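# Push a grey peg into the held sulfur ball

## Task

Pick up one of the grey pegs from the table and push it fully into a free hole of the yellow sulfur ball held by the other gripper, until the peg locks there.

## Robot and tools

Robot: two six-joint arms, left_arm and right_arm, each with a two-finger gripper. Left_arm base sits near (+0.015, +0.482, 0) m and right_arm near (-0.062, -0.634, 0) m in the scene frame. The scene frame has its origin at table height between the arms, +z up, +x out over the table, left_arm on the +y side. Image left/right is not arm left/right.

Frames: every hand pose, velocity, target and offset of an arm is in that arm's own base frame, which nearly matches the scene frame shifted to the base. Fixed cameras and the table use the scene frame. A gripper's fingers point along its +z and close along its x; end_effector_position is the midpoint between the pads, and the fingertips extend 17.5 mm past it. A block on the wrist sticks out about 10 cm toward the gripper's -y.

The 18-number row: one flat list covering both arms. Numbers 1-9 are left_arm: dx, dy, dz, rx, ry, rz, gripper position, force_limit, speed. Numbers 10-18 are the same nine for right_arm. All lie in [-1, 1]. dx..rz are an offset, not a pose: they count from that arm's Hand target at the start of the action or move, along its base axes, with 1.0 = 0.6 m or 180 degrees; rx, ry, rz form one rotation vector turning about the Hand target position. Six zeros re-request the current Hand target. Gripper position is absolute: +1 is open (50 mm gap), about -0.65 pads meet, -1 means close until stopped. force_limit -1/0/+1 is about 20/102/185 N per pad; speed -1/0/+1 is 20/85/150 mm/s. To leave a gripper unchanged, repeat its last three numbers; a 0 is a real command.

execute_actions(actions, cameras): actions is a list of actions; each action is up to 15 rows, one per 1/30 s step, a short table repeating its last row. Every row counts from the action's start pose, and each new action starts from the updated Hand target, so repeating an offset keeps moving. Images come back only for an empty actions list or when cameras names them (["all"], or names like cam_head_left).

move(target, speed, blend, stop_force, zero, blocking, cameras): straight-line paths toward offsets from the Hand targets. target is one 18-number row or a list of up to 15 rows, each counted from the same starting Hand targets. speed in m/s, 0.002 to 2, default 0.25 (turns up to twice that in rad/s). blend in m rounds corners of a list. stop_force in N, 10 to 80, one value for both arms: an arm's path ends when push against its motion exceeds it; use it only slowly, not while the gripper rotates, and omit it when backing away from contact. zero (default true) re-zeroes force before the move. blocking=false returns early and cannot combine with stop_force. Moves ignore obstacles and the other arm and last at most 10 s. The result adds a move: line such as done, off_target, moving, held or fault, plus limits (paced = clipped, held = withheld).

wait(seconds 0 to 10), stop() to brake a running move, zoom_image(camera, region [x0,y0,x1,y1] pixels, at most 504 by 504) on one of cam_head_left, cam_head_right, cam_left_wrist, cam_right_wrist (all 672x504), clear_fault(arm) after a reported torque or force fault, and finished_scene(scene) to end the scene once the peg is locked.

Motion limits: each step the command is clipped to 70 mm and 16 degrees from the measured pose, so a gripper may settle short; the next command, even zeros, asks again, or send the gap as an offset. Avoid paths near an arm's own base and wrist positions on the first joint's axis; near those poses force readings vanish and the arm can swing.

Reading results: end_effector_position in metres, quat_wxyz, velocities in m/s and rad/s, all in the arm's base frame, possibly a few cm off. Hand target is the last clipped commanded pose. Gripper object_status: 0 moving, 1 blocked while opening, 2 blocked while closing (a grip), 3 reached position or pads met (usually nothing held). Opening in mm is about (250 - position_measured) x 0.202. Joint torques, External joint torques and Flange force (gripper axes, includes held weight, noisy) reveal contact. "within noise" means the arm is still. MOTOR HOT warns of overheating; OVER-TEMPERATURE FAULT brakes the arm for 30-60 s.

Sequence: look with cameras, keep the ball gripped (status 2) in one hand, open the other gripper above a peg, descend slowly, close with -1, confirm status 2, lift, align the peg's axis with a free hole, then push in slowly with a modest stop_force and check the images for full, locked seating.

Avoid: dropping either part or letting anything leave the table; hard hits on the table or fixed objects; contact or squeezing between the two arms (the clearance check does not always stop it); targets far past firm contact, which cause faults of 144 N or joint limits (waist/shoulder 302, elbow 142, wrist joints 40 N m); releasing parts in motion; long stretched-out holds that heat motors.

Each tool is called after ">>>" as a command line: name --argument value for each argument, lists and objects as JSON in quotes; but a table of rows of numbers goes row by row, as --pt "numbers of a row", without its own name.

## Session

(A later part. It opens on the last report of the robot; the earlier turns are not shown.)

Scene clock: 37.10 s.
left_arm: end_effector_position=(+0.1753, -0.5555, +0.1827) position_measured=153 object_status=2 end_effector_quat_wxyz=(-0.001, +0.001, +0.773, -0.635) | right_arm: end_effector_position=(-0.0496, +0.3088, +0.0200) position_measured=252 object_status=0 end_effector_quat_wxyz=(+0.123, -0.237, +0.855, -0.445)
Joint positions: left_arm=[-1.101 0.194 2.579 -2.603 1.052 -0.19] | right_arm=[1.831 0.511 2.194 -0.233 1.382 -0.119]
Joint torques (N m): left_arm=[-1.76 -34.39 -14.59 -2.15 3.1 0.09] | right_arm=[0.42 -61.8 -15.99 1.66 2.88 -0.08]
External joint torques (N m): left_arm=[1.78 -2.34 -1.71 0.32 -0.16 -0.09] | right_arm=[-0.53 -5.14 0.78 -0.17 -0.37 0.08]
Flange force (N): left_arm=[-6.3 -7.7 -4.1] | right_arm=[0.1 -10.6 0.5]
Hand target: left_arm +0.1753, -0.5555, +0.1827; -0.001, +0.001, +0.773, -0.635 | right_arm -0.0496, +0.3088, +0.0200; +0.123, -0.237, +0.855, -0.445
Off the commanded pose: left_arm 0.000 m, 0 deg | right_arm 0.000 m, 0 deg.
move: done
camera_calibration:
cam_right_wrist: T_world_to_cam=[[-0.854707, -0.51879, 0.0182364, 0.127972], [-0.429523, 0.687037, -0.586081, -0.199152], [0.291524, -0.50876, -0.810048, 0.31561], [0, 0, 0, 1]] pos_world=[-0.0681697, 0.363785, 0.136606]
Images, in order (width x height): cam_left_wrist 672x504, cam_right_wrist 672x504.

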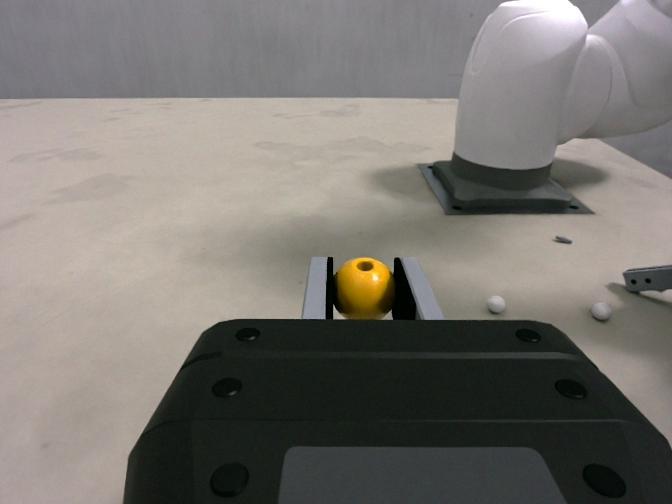

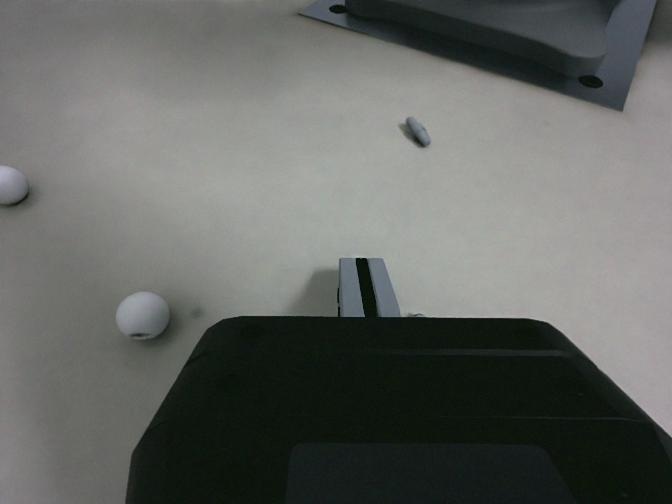

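>>> move --pt "0 0 0 0 0 0 -1 0 -1 0 0 0.0667 0 0 0 -1 0 -1" --pt "0 0 0 0 0 0 -1 0 -1 -0.0432 -0.0068 0.0667 0 0 0.0611 -0.1 0 0" --pt "0 0 0 0 0 0 -1 0 -1 -0.0432 -0.0068 0.02 0 0 0.0611 -0.1 0 0" --speed 0.12 --cameras '["cam_right_wrist","cam_left_wrist"]'

>>> zoom_image --camera "cam_right_wrist" --region '[290, 200, 450, 330]'

>>> zoom_image --camera "cam_left_wrist" --region '[602, 250, 672, 310]'

Scene clock: 42.83 s.
left_arm: end_effector_position=(+0.1753, -0.5555, +0.1827) position_measured=153 object_status=2 end_effector_quat_wxyz=(-0.001, +0.001, +0.773, -0.635) | right_arm: end_effector_position=(-0.0756, +0.3047, +0.0320) position_measured=167 object_status=3 end_effector_quat_wxyz=(+0.166, -0.318, +0.828, -0.431)
Joint positions: left_arm=[-1.101 0.194 2.579 -2.603 1.052 -0.19] | right_arm=[1.96 0.485 2.202 -0.285 1.393 -0.151]
Joint torques (N m): left_arm=[-2.14 -34.13 -14.28 -2.15 3.14 0.12] | right_arm=[0.58 -59.92 -16.49 1.72 2.63 -0.08]
External joint torques (N m): left_arm=[2.07 -2.51 -1.87 0.34 -0.19 -0.12] | right_arm=[-0.8 -4.79 0.88 -0.28 -0.13 0.08]
Flange force (N): left_arm=[-7.2 -8.4 -4.6] | right_arm=[-0.1 -10.4 0.6]
Hand target: left_arm +0.1753, -0.5555, +0.1827; -0.001, +0.001, +0.773, -0.635 | right_arm -0.0755, +0.3047, +0.0320; +0.166, -0.318, +0.828, -0.431
Off the commanded pose: left_arm 0.000 m, 0 deg | right_arm 0.000 m, 0 deg.
move: done
camera_calibration:
cam_right_wrist: T_world_to_cam=[[-0.740024, -0.672332, 0.0182733, 0.158966], [-0.552715, 0.592433, -0.586114, -0.180963], [0.383238, -0.443838, -0.810023, 0.317986], [0, 0, 0, 1]] pos_world=[-0.104247, 0.355221, 0.148606]
Images, in order (width x height): cam_left_wrist 672x504, cam_right_wrist 672x504.

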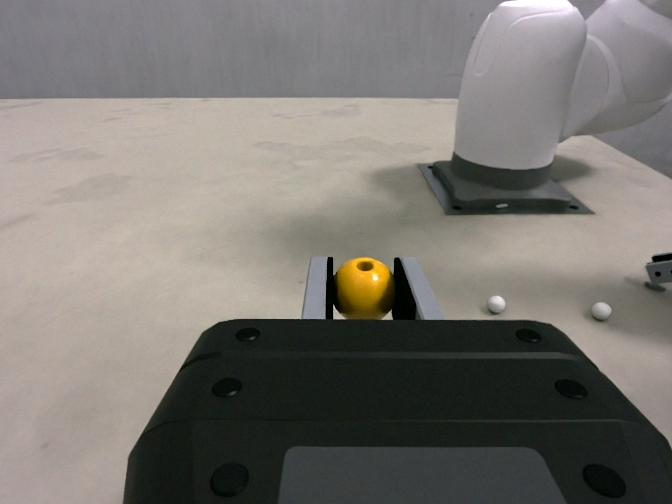

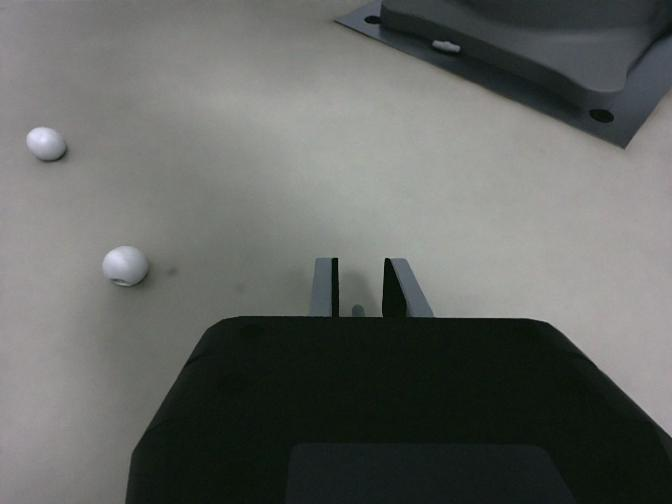

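Scaled by 3.150 from the camera's 672x504 image, which has a finer 960x720 frame.

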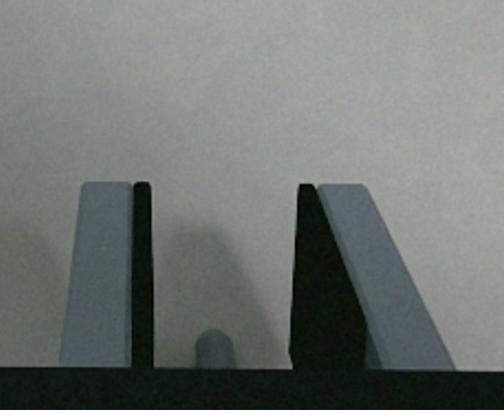

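Scaled by 7.200 from the camera's 672x504 image, which has a finer 960x720 frame.

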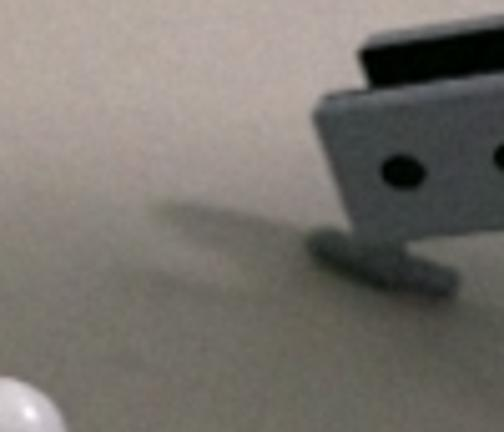

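>>> move --target '[0,0,0,0,0,0,-1,0,-1,-0.0008,0.0008,-0.02,0,0,0,-0.1,0,0]' --speed 0.03 --cameras '["cam_right_wrist","cam_left_wrist"]'

>>> zoom_image --camera "cam_right_wrist" --region '[290, 200, 450, 330]'

>>> zoom_image --camera "cam_left_wrist" --region '[602, 250, 672, 310]'

Scene clock: 44.73 s.
left_arm: end_effector_position=(+0.1753, -0.5555, +0.1827) position_measured=153 object_status=2 end_effector_quat_wxyz=(-0.001, +0.001, +0.773, -0.635) | right_arm: end_effector_position=(-0.0760, +0.3052, +0.0200) position_measured=167 object_status=3 end_effector_quat_wxyz=(+0.166, -0.318, +0.828, -0.431)
Joint positions: left_arm=[-1.101 0.194 2.579 -2.603 1.052 -0.19] | right_arm=[1.961 0.507 2.202 -0.285 1.371 -0.144]
Joint torques (N m): left_arm=[-2.01 -34.53 -14.43 -2.11 3.15 0.12] | right_arm=[0.49 -63.85 -15.72 1.65 2.75 -0.15]
External joint torques (N m): left_arm=[2.07 -2.12 -1.82 0.28 -0.21 -0.12] | right_arm=[-0.34 -2.46 0.97 -0.26 -0.24 0.15]
Flange force (N): left_arm=[-7.2 -7.3 -4.0] | right_arm=[0.3 -5.6 1.4]
Hand target: left_arm +0.1753, -0.5555, +0.1827; -0.001, +0.001, +0.773, -0.635 | right_arm -0.0760, +0.3052, +0.0200; +0.166, -0.318, +0.828, -0.431
Off the commanded pose: left_arm 0.000 m, 0 deg | right_arm 0.000 m, 0 deg.
move: done
camera_calibration:
cam_right_wrist: T_world_to_cam=[[-0.740065, -0.672288, 0.0182301, 0.159137], [-0.55266, 0.592483, -0.586115, -0.188581], [0.383237, -0.443838, -0.810023, 0.30868], [0, 0, 0, 1]] pos_world=[-0.104747, 0.355721, 0.136606]
Images, in order (width x height): cam_left_wrist 672x504, cam_right_wrist 672x504.

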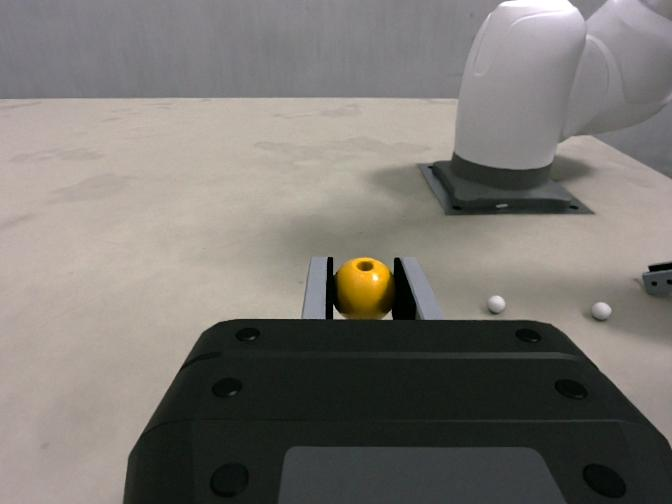

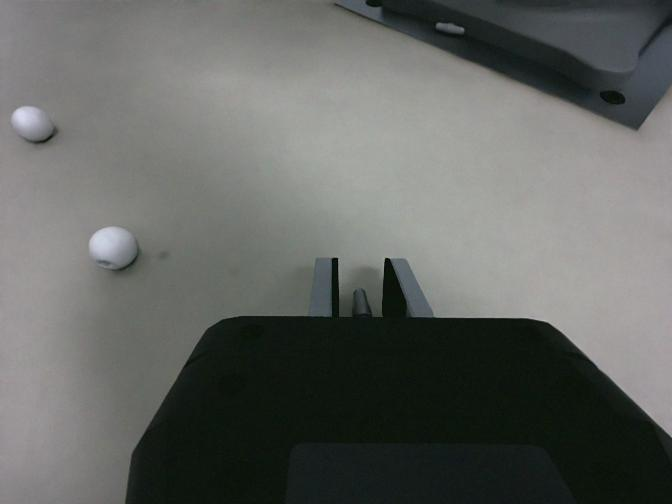

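Scaled by 3.150 from the camera's 672x504 image, which has a finer 960x720 frame.

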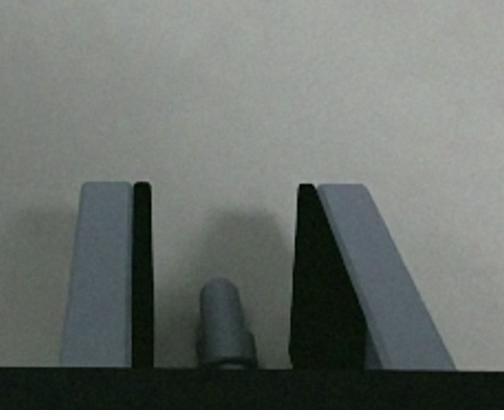

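Scaled by 7.200 from the camera's 672x504 image, which has a finer 960x720 frame.

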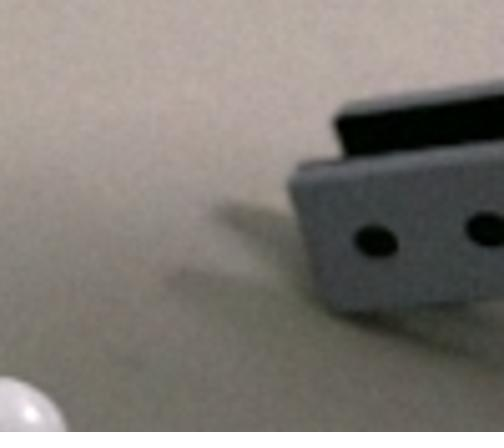

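>>> move --target '[0,0,0,0,0,0,-1,0,-1,0,0,0,0,0,0,-1,-0.6,-1]' --cameras '["cam_right_wrist","cam_left_wrist"]'

>>> zoom_image --camera "cam_right_wrist" --region '[290, 200, 450, 330]'

>>> zoom_image --camera "cam_left_wrist" --region '[602, 250, 672, 310]'

Scene clock: 45.97 s.
left_arm: end_effector_position=(+0.1753, -0.5555, +0.1827) position_measured=153 object_status=2 end_effector_quat_wxyz=(-0.001, +0.001, +0.773, -0.635) | right_arm: end_effector_position=(-0.0760, +0.3052, +0.0200) position_measured=224 object_status=2 end_effector_quat_wxyz=(+0.166, -0.318, +0.828, -0.431)
Joint positions: left_arm=[-1.101 0.194 2.579 -2.603 1.052 -0.19] | right_arm=[1.961 0.507 2.202 -0.285 1.371 -0.144]
Joint torques (N m): left_arm=[-1.43 -34.23 -14.43 -2.12 3.09 0.07] | right_arm=[-0.02 -61.57 -15.55 1.57 2.91 -0.13]
External joint torques (N m): left_arm=[1.49 -2.53 -1.82 0.29 -0.15 -0.06] | right_arm=[-0.18 -4.55 0.78 -0.19 -0.4 0.13]
Flange force (N): left_arm=[-5.3 -8.2 -3.8] | right_arm=[1.0 -9.3 0.5]
Hand target: left_arm +0.1753, -0.5555, +0.1827; -0.001, +0.001, +0.773, -0.635 | right_arm -0.0760, +0.3052, +0.0200; +0.166, -0.318, +0.828, -0.431
Off the commanded pose: left_arm 0.000 m, 0 deg | right_arm 0.000 m, 0 deg.
move: done
camera_calibration:
cam_right_wrist: T_world_to_cam=[[-0.740065, -0.672288, 0.0182301, 0.159137], [-0.55266, 0.592483, -0.586115, -0.188581], [0.383237, -0.443838, -0.810023, 0.30868], [0, 0, 0, 1]] pos_world=[-0.104747, 0.355721, 0.136606]
Images, in order (width x height): cam_left_wrist 672x504, cam_right_wrist 672x504.

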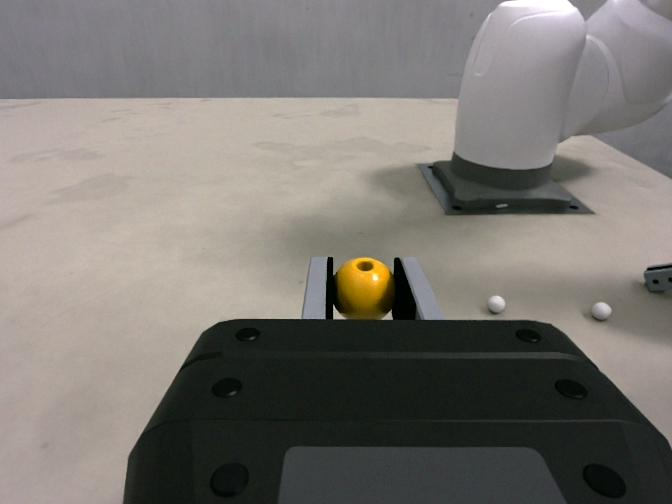

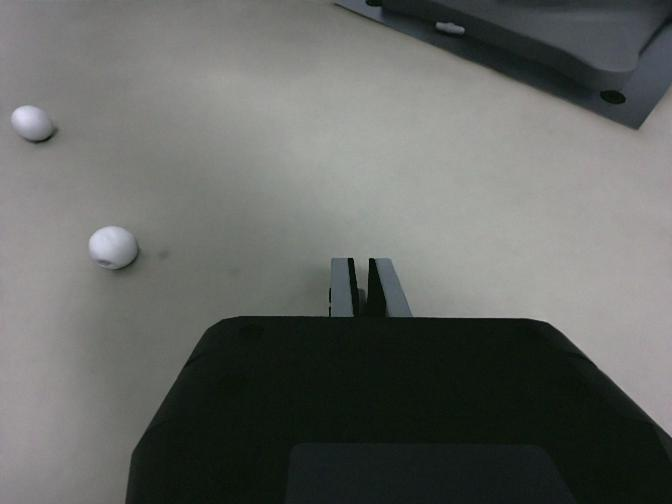

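Scaled by 3.150 from the camera's 672x504 image, which has a finer 960x720 frame.

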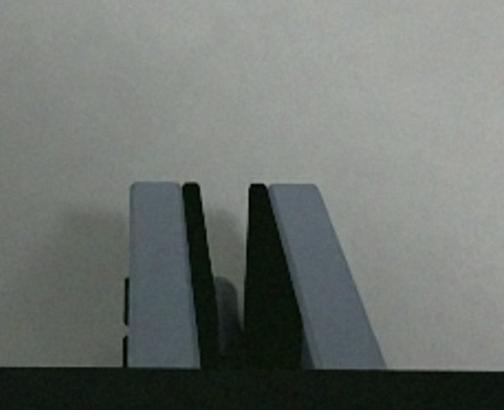

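Scaled by 7.200 from the camera's 672x504 image, which has a finer 960x720 frame.

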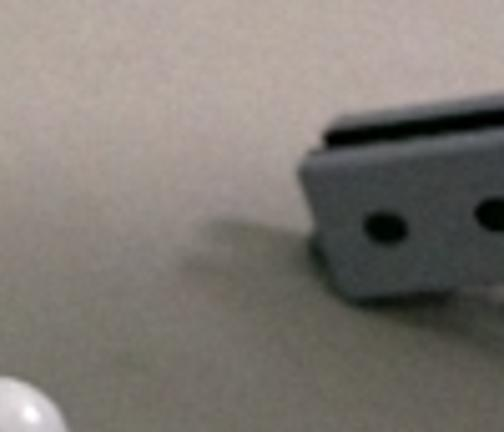

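>>> move --pt "0 0 0 0 0 0 -1 0 -1 0 0 0.25 0 0 0 -1 -0.6 -1" --pt "0 0 0 0 0 0 -1 0 -1 0.592 0.416 0.467 0.3202 0.0431 -0.3503 -1 -0.6 -1" --speed 0.25 --blend '[0.04,0]' --cameras '["all"]'

>>> zoom_image --camera "cam_right_wrist" --region '[260, 130, 470, 320]'

>>> zoom_image --camera "cam_left_wrist" --region '[260, 100, 470, 330]'

Scene clock: 51.73 s.
left_arm: end_effector_position=(+0.1753, -0.5555, +0.1827) position_measured=153 object_status=2 end_effector_quat_wxyz=(-0.001, +0.001, +0.773, -0.635) | right_arm: end_effector_position=(+0.2791, +0.5548, +0.3002) position_measured=224 object_status=2 end_effector_quat_wxyz=(+0.000, +0.230, +0.973, +0.000)
Joint positions: left_arm=[-1.101 0.194 2.579 -2.603 1.052 -0.19] | right_arm=[1.049 0.145 1.745 0 1.252 -0.056]
Joint torques (N m): left_arm=[-1.89 -34.08 -14.3 -2.19 3.09 0.09] | right_arm=[-0.2 -51.61 -41.82 4.31 0.59 -0.08]
External joint torques (N m): left_arm=[1.85 -2.39 -1.8 0.38 -0.17 -0.09] | right_arm=[0.29 -5.12 0.53 -0.2 -0.52 0.08]
Flange force (N): left_arm=[-6.7 -7.9 -4.2] | right_arm=[0.6 -9.0 -1.0]
Hand target: left_arm +0.1753, -0.5555, +0.1827; -0.001, +0.001, +0.773, -0.635 | right_arm +0.2792, +0.5548, +0.3002; +0.000, +0.231, +0.973, +0.000
Off the commanded pose: left_arm 0.000 m, 0 deg | right_arm 0.000 m, 0 deg.
move: done
camera_calibration:
cam_right_wrist: T_world_to_cam=[[-0.901463, 0.432805, 0.00669774, 0.0201279], [0.411045, 0.851085, 0.326643, -0.66235], [0.135672, 0.297209, -0.945124, 0.208769], [0, 0, 0, 1]] pos_world=[0.262076, 0.492957, 0.413529]

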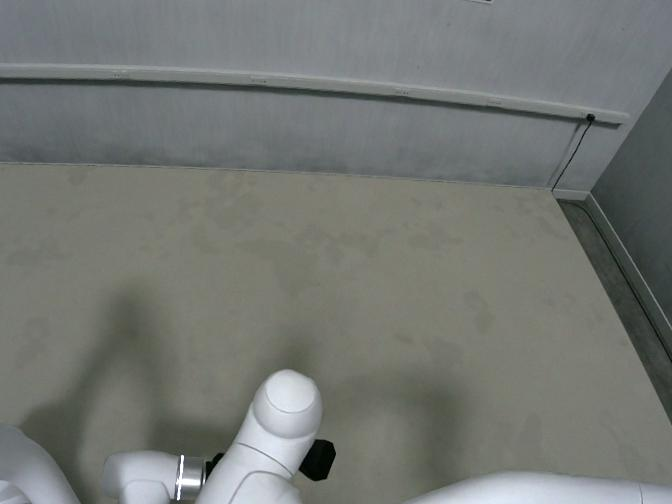

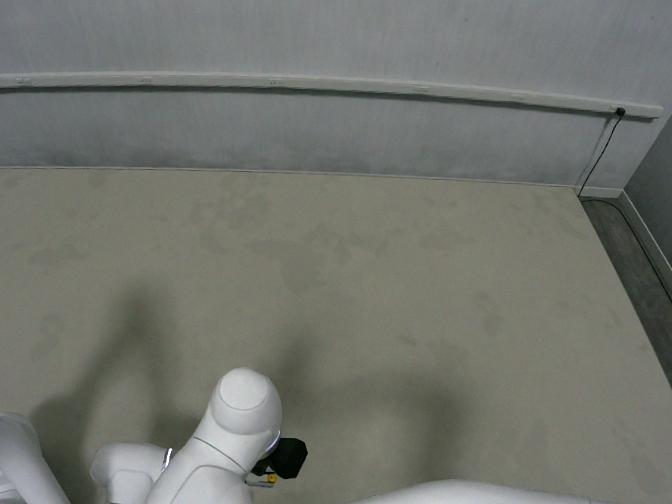

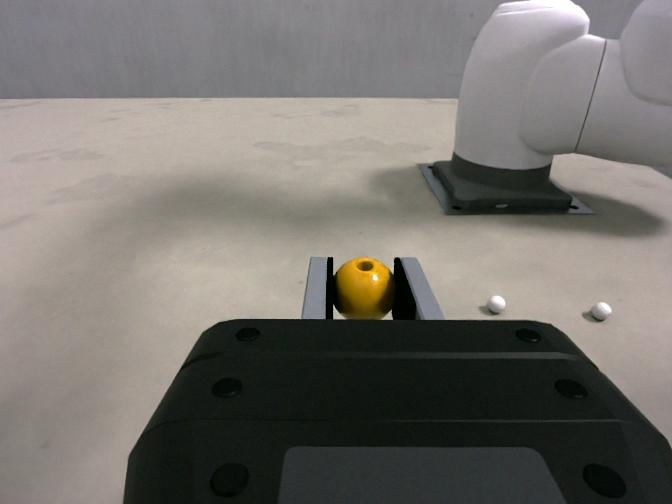

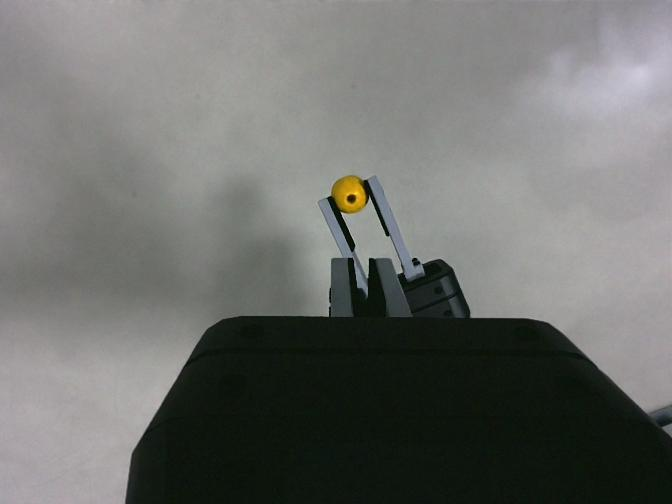

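Scaled by 2.400 from the camera's 672x504 image, which has a finer 960x720 frame.

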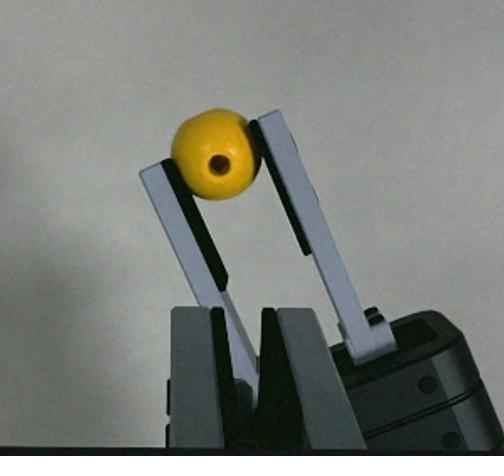

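Scaled by 2.191 from the camera's 672x504 image, which has a finer 960x720 frame.

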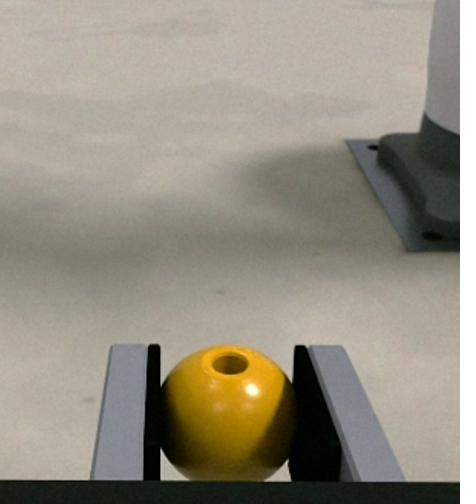

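>>> move --target '[0,0,0,0,0,0,-1,0,-1,-0.0117,-0.055,-0.04,0.1902,-0.0475,0.1362,-1,-0.6,-1]' --speed 0.2 --cameras '["all"]'

>>> zoom_image --camera "cam_right_wrist" --region '[260, 130, 470, 320]'

>>> zoom_image --camera "cam_left_wrist" --region '[260, 100, 470, 330]'

Scene clock: 56.90 s.
left_arm: end_effector_position=(+0.1753, -0.5555, +0.1827) position_measured=153 object_status=2 end_effector_quat_wxyz=(-0.001, +0.001, +0.773, -0.635) | right_arm: end_effector_position=(+0.2721, +0.5218, +0.2762) position_measured=224 object_status=2 end_effector_quat_wxyz=(+0.004, +0.011, +0.954, +0.301)
Joint positions: left_arm=[-1.101 0.194 2.579 -2.603 1.052 -0.19] | right_arm=[0.847 -0.086 2.132 0.611 0.699 -1.096]
Joint torques (N m): left_arm=[-1.64 -34.08 -14.33 -2.15 3.08 0.15] | right_arm=[-0.09 -26.6 -41.4 4.44 -0.49 -0.04]
External joint torques (N m): left_arm=[1.61 -2.6 -1.85 0.33 -0.14 -0.14] | right_arm=[-0.08 -5.29 0.3 -0.32 -0.29 0.04]
Flange force (N): left_arm=[-5.9 -8.6 -4.1] | right_arm=[5.9 -3.5 -7.7]
Hand target: left_arm +0.1753, -0.5555, +0.1827; -0.001, +0.001, +0.773, -0.635 | right_arm +0.2722, +0.5218, +0.2762; +0.004, +0.011, +0.954, +0.301
Off the commanded pose: left_arm 0.000 m, 0 deg | right_arm 0.000 m, 0 deg.
move: done
camera_calibration:
cam_right_wrist: T_world_to_cam=[[-0.999974, 0.00537832, -0.00477463, 0.281282], [-0.000710331, 0.586783, 0.809744, -0.507001], [0.00715673, 0.809726, -0.586764, -0.134554], [0, 0, 0, 1]] pos_world=[0.281878, 0.404939, 0.332932]

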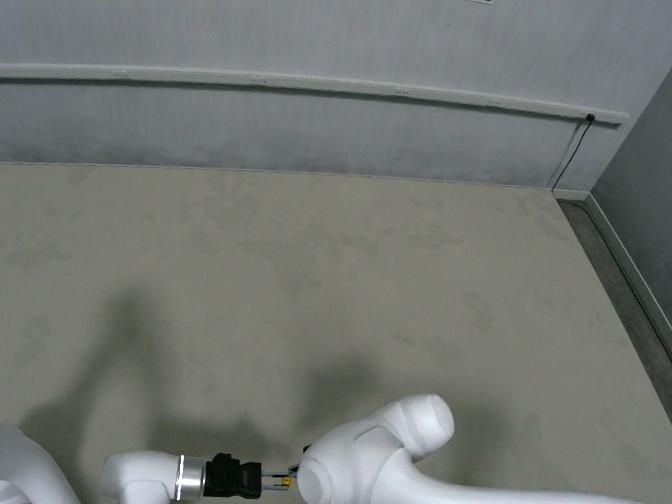

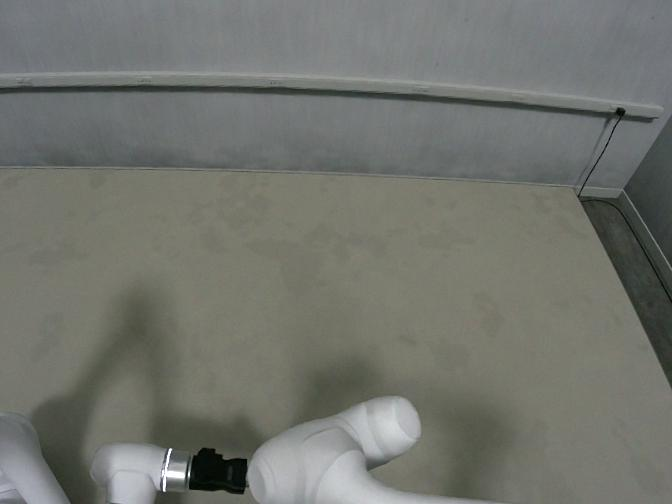

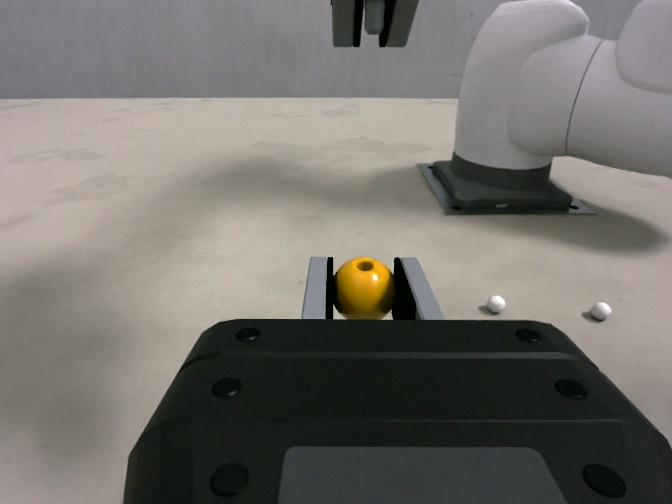

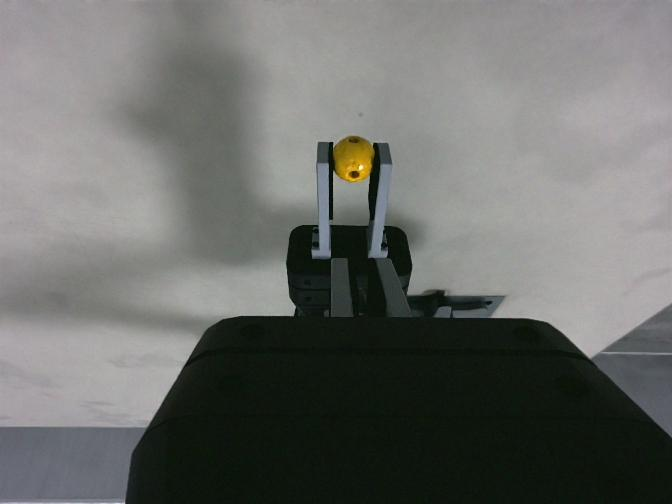

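Scaled by 2.400 from the camera's 672x504 image, which has a finer 960x720 frame.

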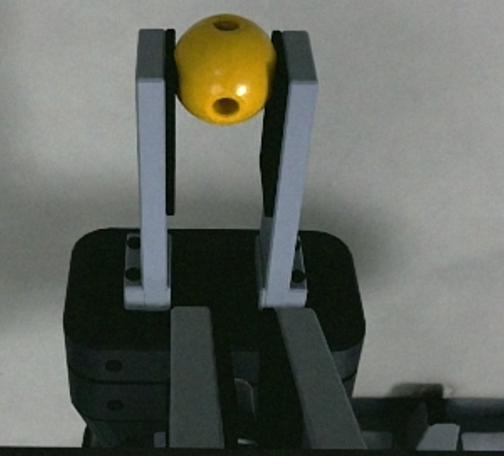

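Scaled by 2.191 from the camera's 672x504 image, which has a finer 960x720 frame.

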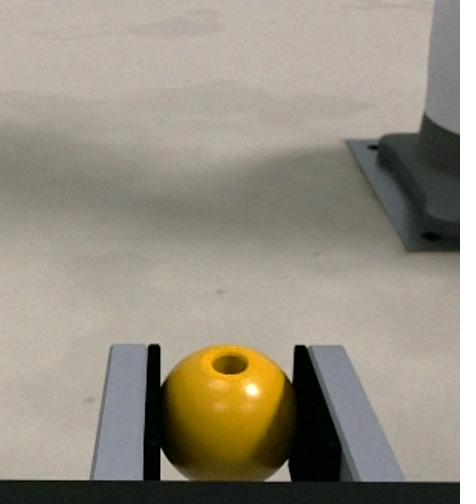

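>>> zoom_image --camera "cam_left_wrist" --region '[315, 0, 435, 60]'

Scaled by 4.200 from the camera's 672x504 image, which has a finer 960x720 frame.

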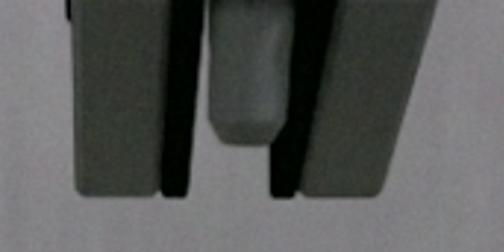

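>>> move --target '[0,0,0,0,0,0,-1,0,-1,-0.0008,0.005,-0.1,0,0,0,-1,-0.6,-1]' --speed 0.12 --cameras '["cam_left_wrist","cam_right_wrist"]'

>>> zoom_image --camera "cam_right_wrist" --region '[290, 200, 450, 330]'

>>> zoom_image --camera "cam_left_wrist" --region '[290, 180, 450, 330]'

Scene clock: 59.87 s.
left_arm: end_effector_position=(+0.1753, -0.5555, +0.1827) position_measured=153 object_status=2 end_effector_quat_wxyz=(-0.001, +0.001, +0.773, -0.635) | right_arm: end_effector_position=(+0.2716, +0.5248, +0.2162) position_measured=224 object_status=2 end_effector_quat_wxyz=(+0.004, +0.011, +0.954, +0.301)
Joint positions: left_arm=[-1.101 0.194 2.579 -2.603 1.052 -0.19] | right_arm=[0.852 -0.022 2.198 0.715 0.594 -1.223]
Joint torques (N m): left_arm=[-1.9 -34.21 -14.24 -2.14 3.03 0.1] | right_arm=[0.47 -30.93 -39.08 3.68 -0.37 0.03]
External joint torques (N m): left_arm=[1.91 -2.46 -2.09 0.3 -0.08 -0.09] | right_arm=[-0.31 -5.73 0.26 -0.1 -0.21 -0.03]
Flange force (N): left_arm=[-6.9 -8.0 -3.9] | right_arm=[5.4 -3.4 -9.7]
Hand target: left_arm +0.1753, -0.5555, +0.1827; -0.001, +0.001, +0.773, -0.635 | right_arm +0.2717, +0.5248, +0.2162; +0.004, +0.011, +0.954, +0.301
Off the commanded pose: left_arm 0.000 m, 0 deg | right_arm 0.000 m, 0 deg.
move: done
camera_calibration:
cam_right_wrist: T_world_to_cam=[[-0.999975, 0.00523876, -0.00479743, 0.280443], [-0.000810681, 0.586784, 0.809743, -0.460289], [0.0070571, 0.809726, -0.586765, -0.17218], [0, 0, 0, 1]] pos_world=[0.281278, 0.40804, 0.273033]
Images, in order (width x height): cam_left_wrist 672x504, cam_right_wrist 672x504.

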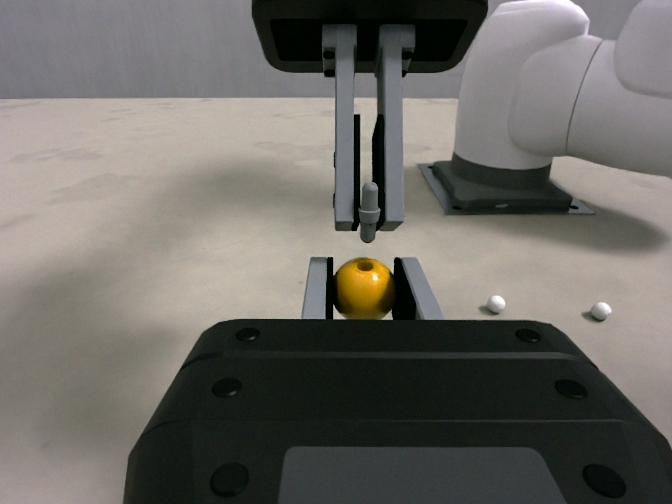

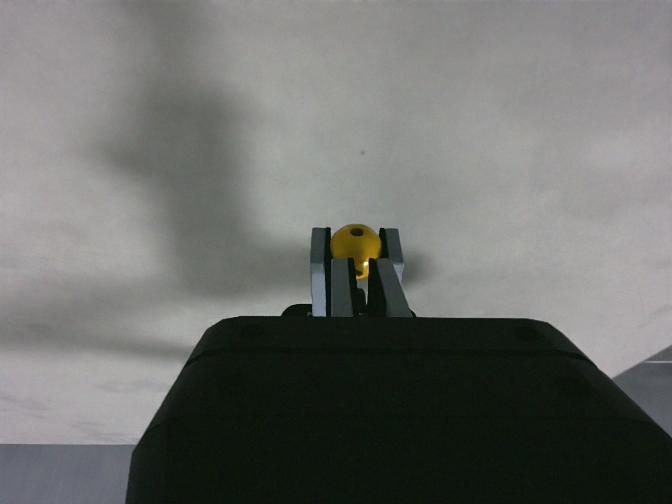

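Scaled by 3.150 from the camera's 672x504 image, which has a finer 960x720 frame.

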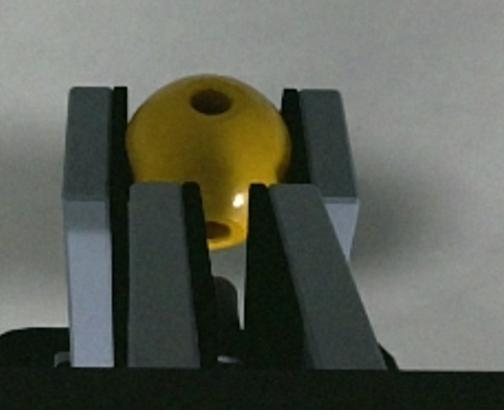

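Scaled by 3.150 from the camera's 672x504 image, which has a finer 960x720 frame.

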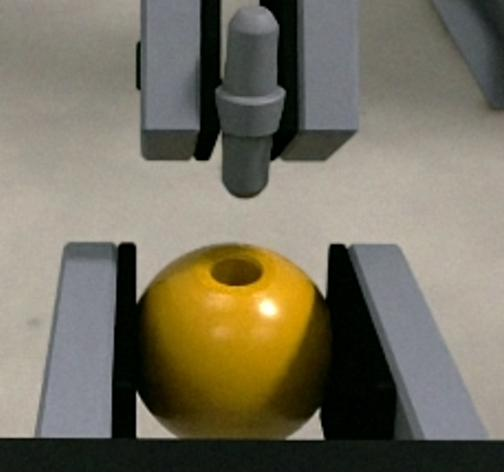

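>>> move --target '[0,0,0,0,0,0,-1,0,-1,0.001,0.0042,-0.0083,0,0,0,-1,-0.6,-1]' --speed 0.04 --cameras '["cam_left_wrist","cam_right_wrist"]'

>>> zoom_image --camera "cam_right_wrist" --region '[320, 220, 400, 320]'

>>> zoom_image --camera "cam_left_wrist" --region '[320, 190, 420, 320]'

Scene clock: 62.60 s.
left_arm: end_effector_position=(+0.1753, -0.5555, +0.1827) position_measured=153 object_status=2 end_effector_quat_wxyz=(-0.001, +0.001, +0.773, -0.635) | right_arm: end_effector_position=(+0.2723, +0.5273, +0.2112) position_measured=224 object_status=2 end_effector_quat_wxyz=(+0.004, +0.011, +0.954, +0.301)
Joint positions: left_arm=[-1.101 0.194 2.579 -2.603 1.052 -0.19] | right_arm=[0.855 -0.013 2.2 0.725 0.584 -1.233]
Joint torques (N m): left_arm=[-2.01 -34.15 -14.32 -2.1 3.1 0.07] | right_arm=[0.01 -32.47 -38.78 3.59 -0.32 -0.02]
External joint torques (N m): left_arm=[1.88 -2.32 -1.85 0.29 -0.16 -0.07] | right_arm=[-0.1 -4.44 0.49 -0.08 -0.24 0.02]
Flange force (N): left_arm=[-6.6 -7.7 -4.0] | right_arm=[4.8 -2.7 -7.3]
Hand target: left_arm +0.1753, -0.5555, +0.1827; -0.001, +0.001, +0.773, -0.635 | right_arm +0.2723, +0.5273, +0.2112; +0.004, +0.011, +0.954, +0.301
Off the commanded pose: left_arm 0.000 m, 0 deg | right_arm 0.000 m, 0 deg.
move: done
camera_calibration:
cam_right_wrist: T_world_to_cam=[[-0.999975, 0.00529714, -0.00471625, 0.28106], [-0.000710696, 0.586783, 0.809744, -0.457676], [0.00705674, 0.809727, -0.586765, -0.177062], [0, 0, 0, 1]] pos_world=[0.281977, 0.41044, 0.268032]
Images, in order (width x height): cam_left_wrist 672x504, cam_right_wrist 672x504.

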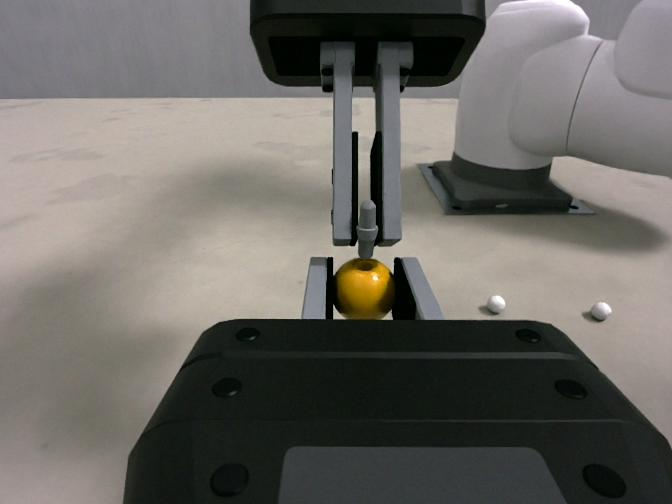

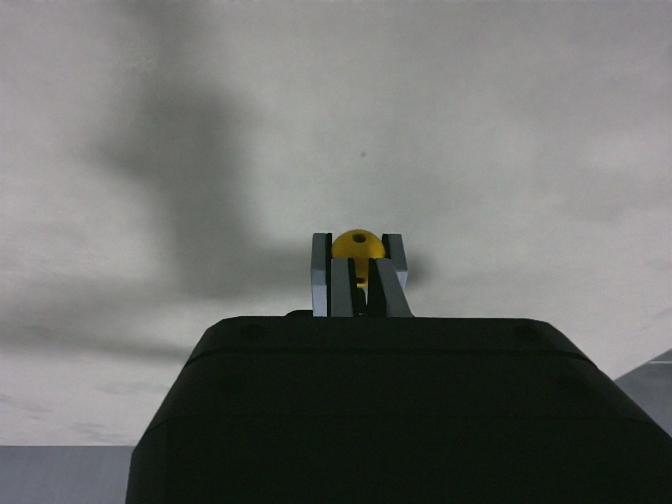

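Scaled by 5.040 from the camera's 672x504 image, which has a finer 960x720 frame.

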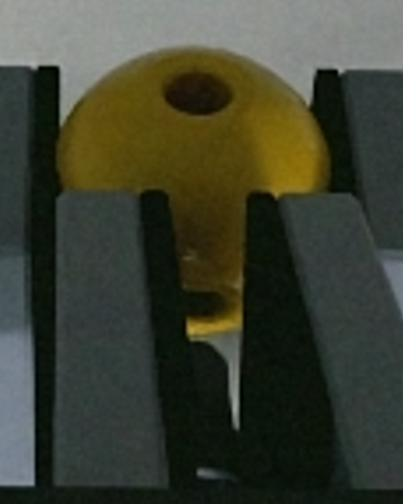

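Scaled by 3.877 from the camera's 672x504 image, which has a finer 960x720 frame.

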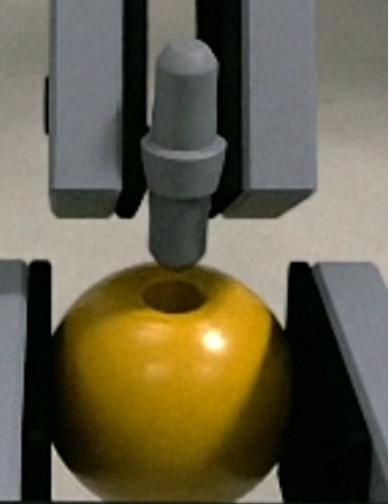

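>>> move --target '[0,0,0,0,0,0,-1,0,-1,-0.0002,0,-0.015,0,0,0,-1,-0.6,-1]' --speed 0.01 --stop_force 25 --cameras '["cam_left_wrist","cam_right_wrist"]'

>>> zoom_image --camera "cam_left_wrist" --region '[320, 190, 420, 320]'

Scene clock: 65.60 s.
left_arm: end_effector_position=(+0.1753, -0.5554, +0.1826) position_measured=153 object_status=2 end_effector_quat_wxyz=(-0.001, +0.001, +0.773, -0.634) | right_arm: end_effector_position=(+0.2722, +0.5274, +0.2043) position_measured=224 object_status=2 end_effector_quat_wxyz=(+0.004, +0.011, +0.954, +0.301)
Joint positions: left_arm=[-1.101 0.194 2.579 -2.603 1.052 -0.19] | right_arm=[0.855 -0.004 2.207 0.741 0.572 -1.252]
Joint torques (N m): left_arm=[-4.52 -51.25 -31.96 -3.17 13.33 0.15] | right_arm=[1.43 -13.54 -25.07 1.77 0.1 -0.14]
External joint torques (N m): left_arm=[4.47 14.77 15.64 1.34 -10.39 -0.15] | right_arm=[-1.32 -24.29 -13.16 1.68 -0.64 0.14]
Flange force (N): left_arm=[-8.6 19.7 -6.3] | right_arm=[8.1 8.0 -40.7]
Hand target: left_arm +0.1753, -0.5555, +0.1827; -0.001, +0.001, +0.773, -0.635 | right_arm +0.2722, +0.5274, +0.2043; +0.004, +0.011, +0.954, +0.301 (not the last commanded pose)
Off the commanded pose: left_arm 0.000 m, 0 deg | right_arm 0.002 m, 0 deg.
move: contact (right_arm)
camera_calibration:
cam_left_wrist: T_world_to_cam=[[-0.999927, 0.000651746, 0.0121003, 0.183437], [-0.0100672, 0.511121, -0.85945, 0.460389], [-0.00674487, -0.859508, -0.511077, -0.251073], [0, 0, 0, 1]] pos_world=[0.186365, -0.451234, 0.265143]
cam_right_wrist: T_world_to_cam=[[-0.999973, 0.00540239, -0.00491319, 0.280935], [-0.000811019, 0.586493, 0.809954, -0.451975], [0.00725724, 0.809937, -0.586473, -0.181469], [0, 0, 0, 1]] pos_world=[0.281878, 0.410541, 0.261033]
Images, in order (width x height): cam_left_wrist 672x504, cam_right_wrist 672x504.

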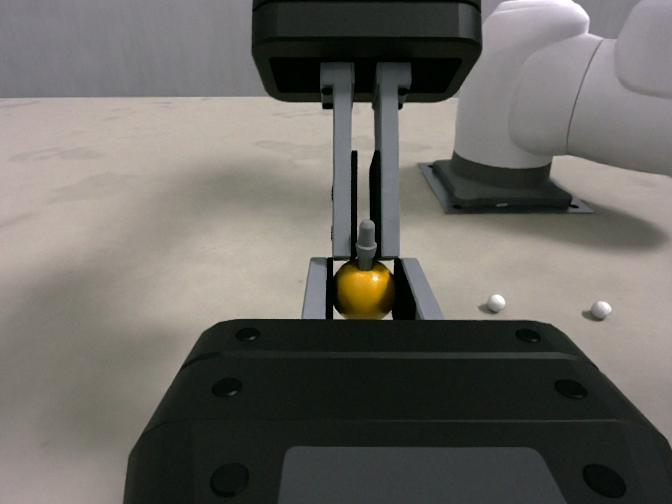

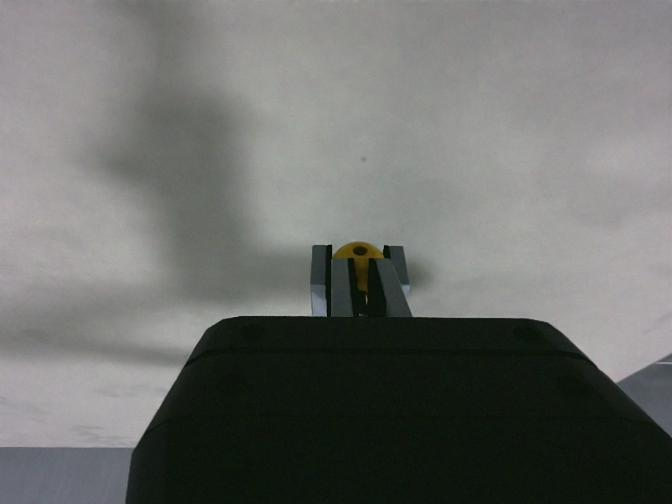

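Scaled by 3.877 from the camera's 672x504 image, which has a finer 960x720 frame.

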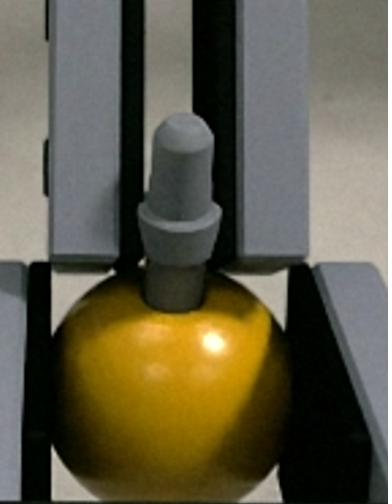

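>>> move --target '[0,0,0,0,0,0,-1,0,-1,0,0,0.0012,0,0,0,-0.2,-0.6,-1]' --speed 0.02 --cameras '["cam_left_wrist"]'

>>> zoom_image --camera "cam_left_wrist" --region '[320, 190, 420, 320]'

Scene clock: 68.30 s.
left_arm: end_effector_position=(+0.1753, -0.5555, +0.1828) position_measured=153 object_status=2 end_effector_quat_wxyz=(-0.001, +0.001, +0.773, -0.635) | right_arm: end_effector_position=(+0.2722, +0.5274, +0.2049) position_measured=202 object_status=1 end_effector_quat_wxyz=(+0.004, +0.011, +0.954, +0.301)
Joint positions: left_arm=[-1.101 0.194 2.579 -2.603 1.052 -0.19] | right_arm=[0.855 -0.005 2.207 0.739 0.574 -1.25]
Joint torques (N m): left_arm=[-3.04 -39.03 -27.59 -3.51 6.9 0.1] | right_arm=[6.32 -25.76 -38.45 5.06 0.03 -0.12]
External joint torques (N m): left_arm=[3.08 2.34 11.26 1.67 -3.95 -0.1] | right_arm=[-6.13 -12.02 0.2 -1.61 -0.57 0.11]
Flange force (N): left_arm=[-3.8 2.5 -18.0] | right_arm=[2.6 -9.5 -27.5]
Hand target: left_arm +0.1753, -0.5555, +0.1827; -0.001, +0.001, +0.773, -0.635 | right_arm +0.2722, +0.5274, +0.2050; +0.004, +0.011, +0.954, +0.301
Off the commanded pose: left_arm 0.000 m, 0 deg | right_arm 0.000 m, 0 deg.
move: done
camera_calibration:
cam_left_wrist: T_world_to_cam=[[-0.999928, 0.000709445, 0.0120141, 0.183484], [-0.00996702, 0.510695, -0.859704, 0.460417], [-0.00674547, -0.859762, -0.510651, -0.251199], [0, 0, 0, 1]] pos_world=[0.186365, -0.451234, 0.265343]
Images, in order (width x height): cam_left_wrist 672x504.

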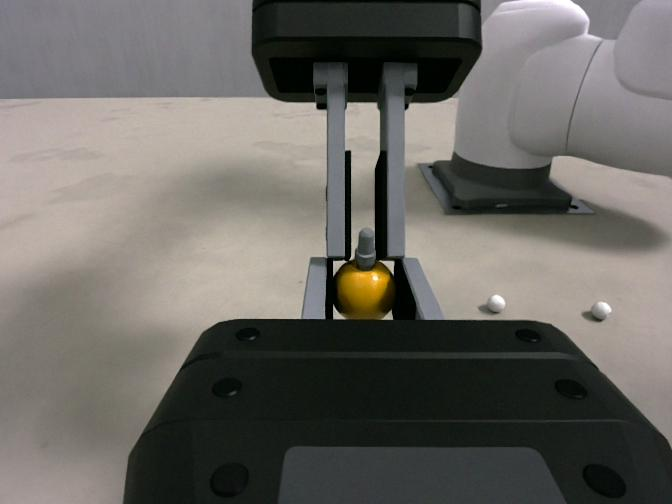

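Scaled by 3.877 from the camera's 672x504 image, which has a finer 960x720 frame.

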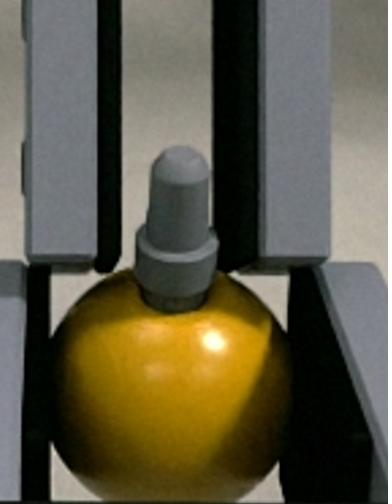

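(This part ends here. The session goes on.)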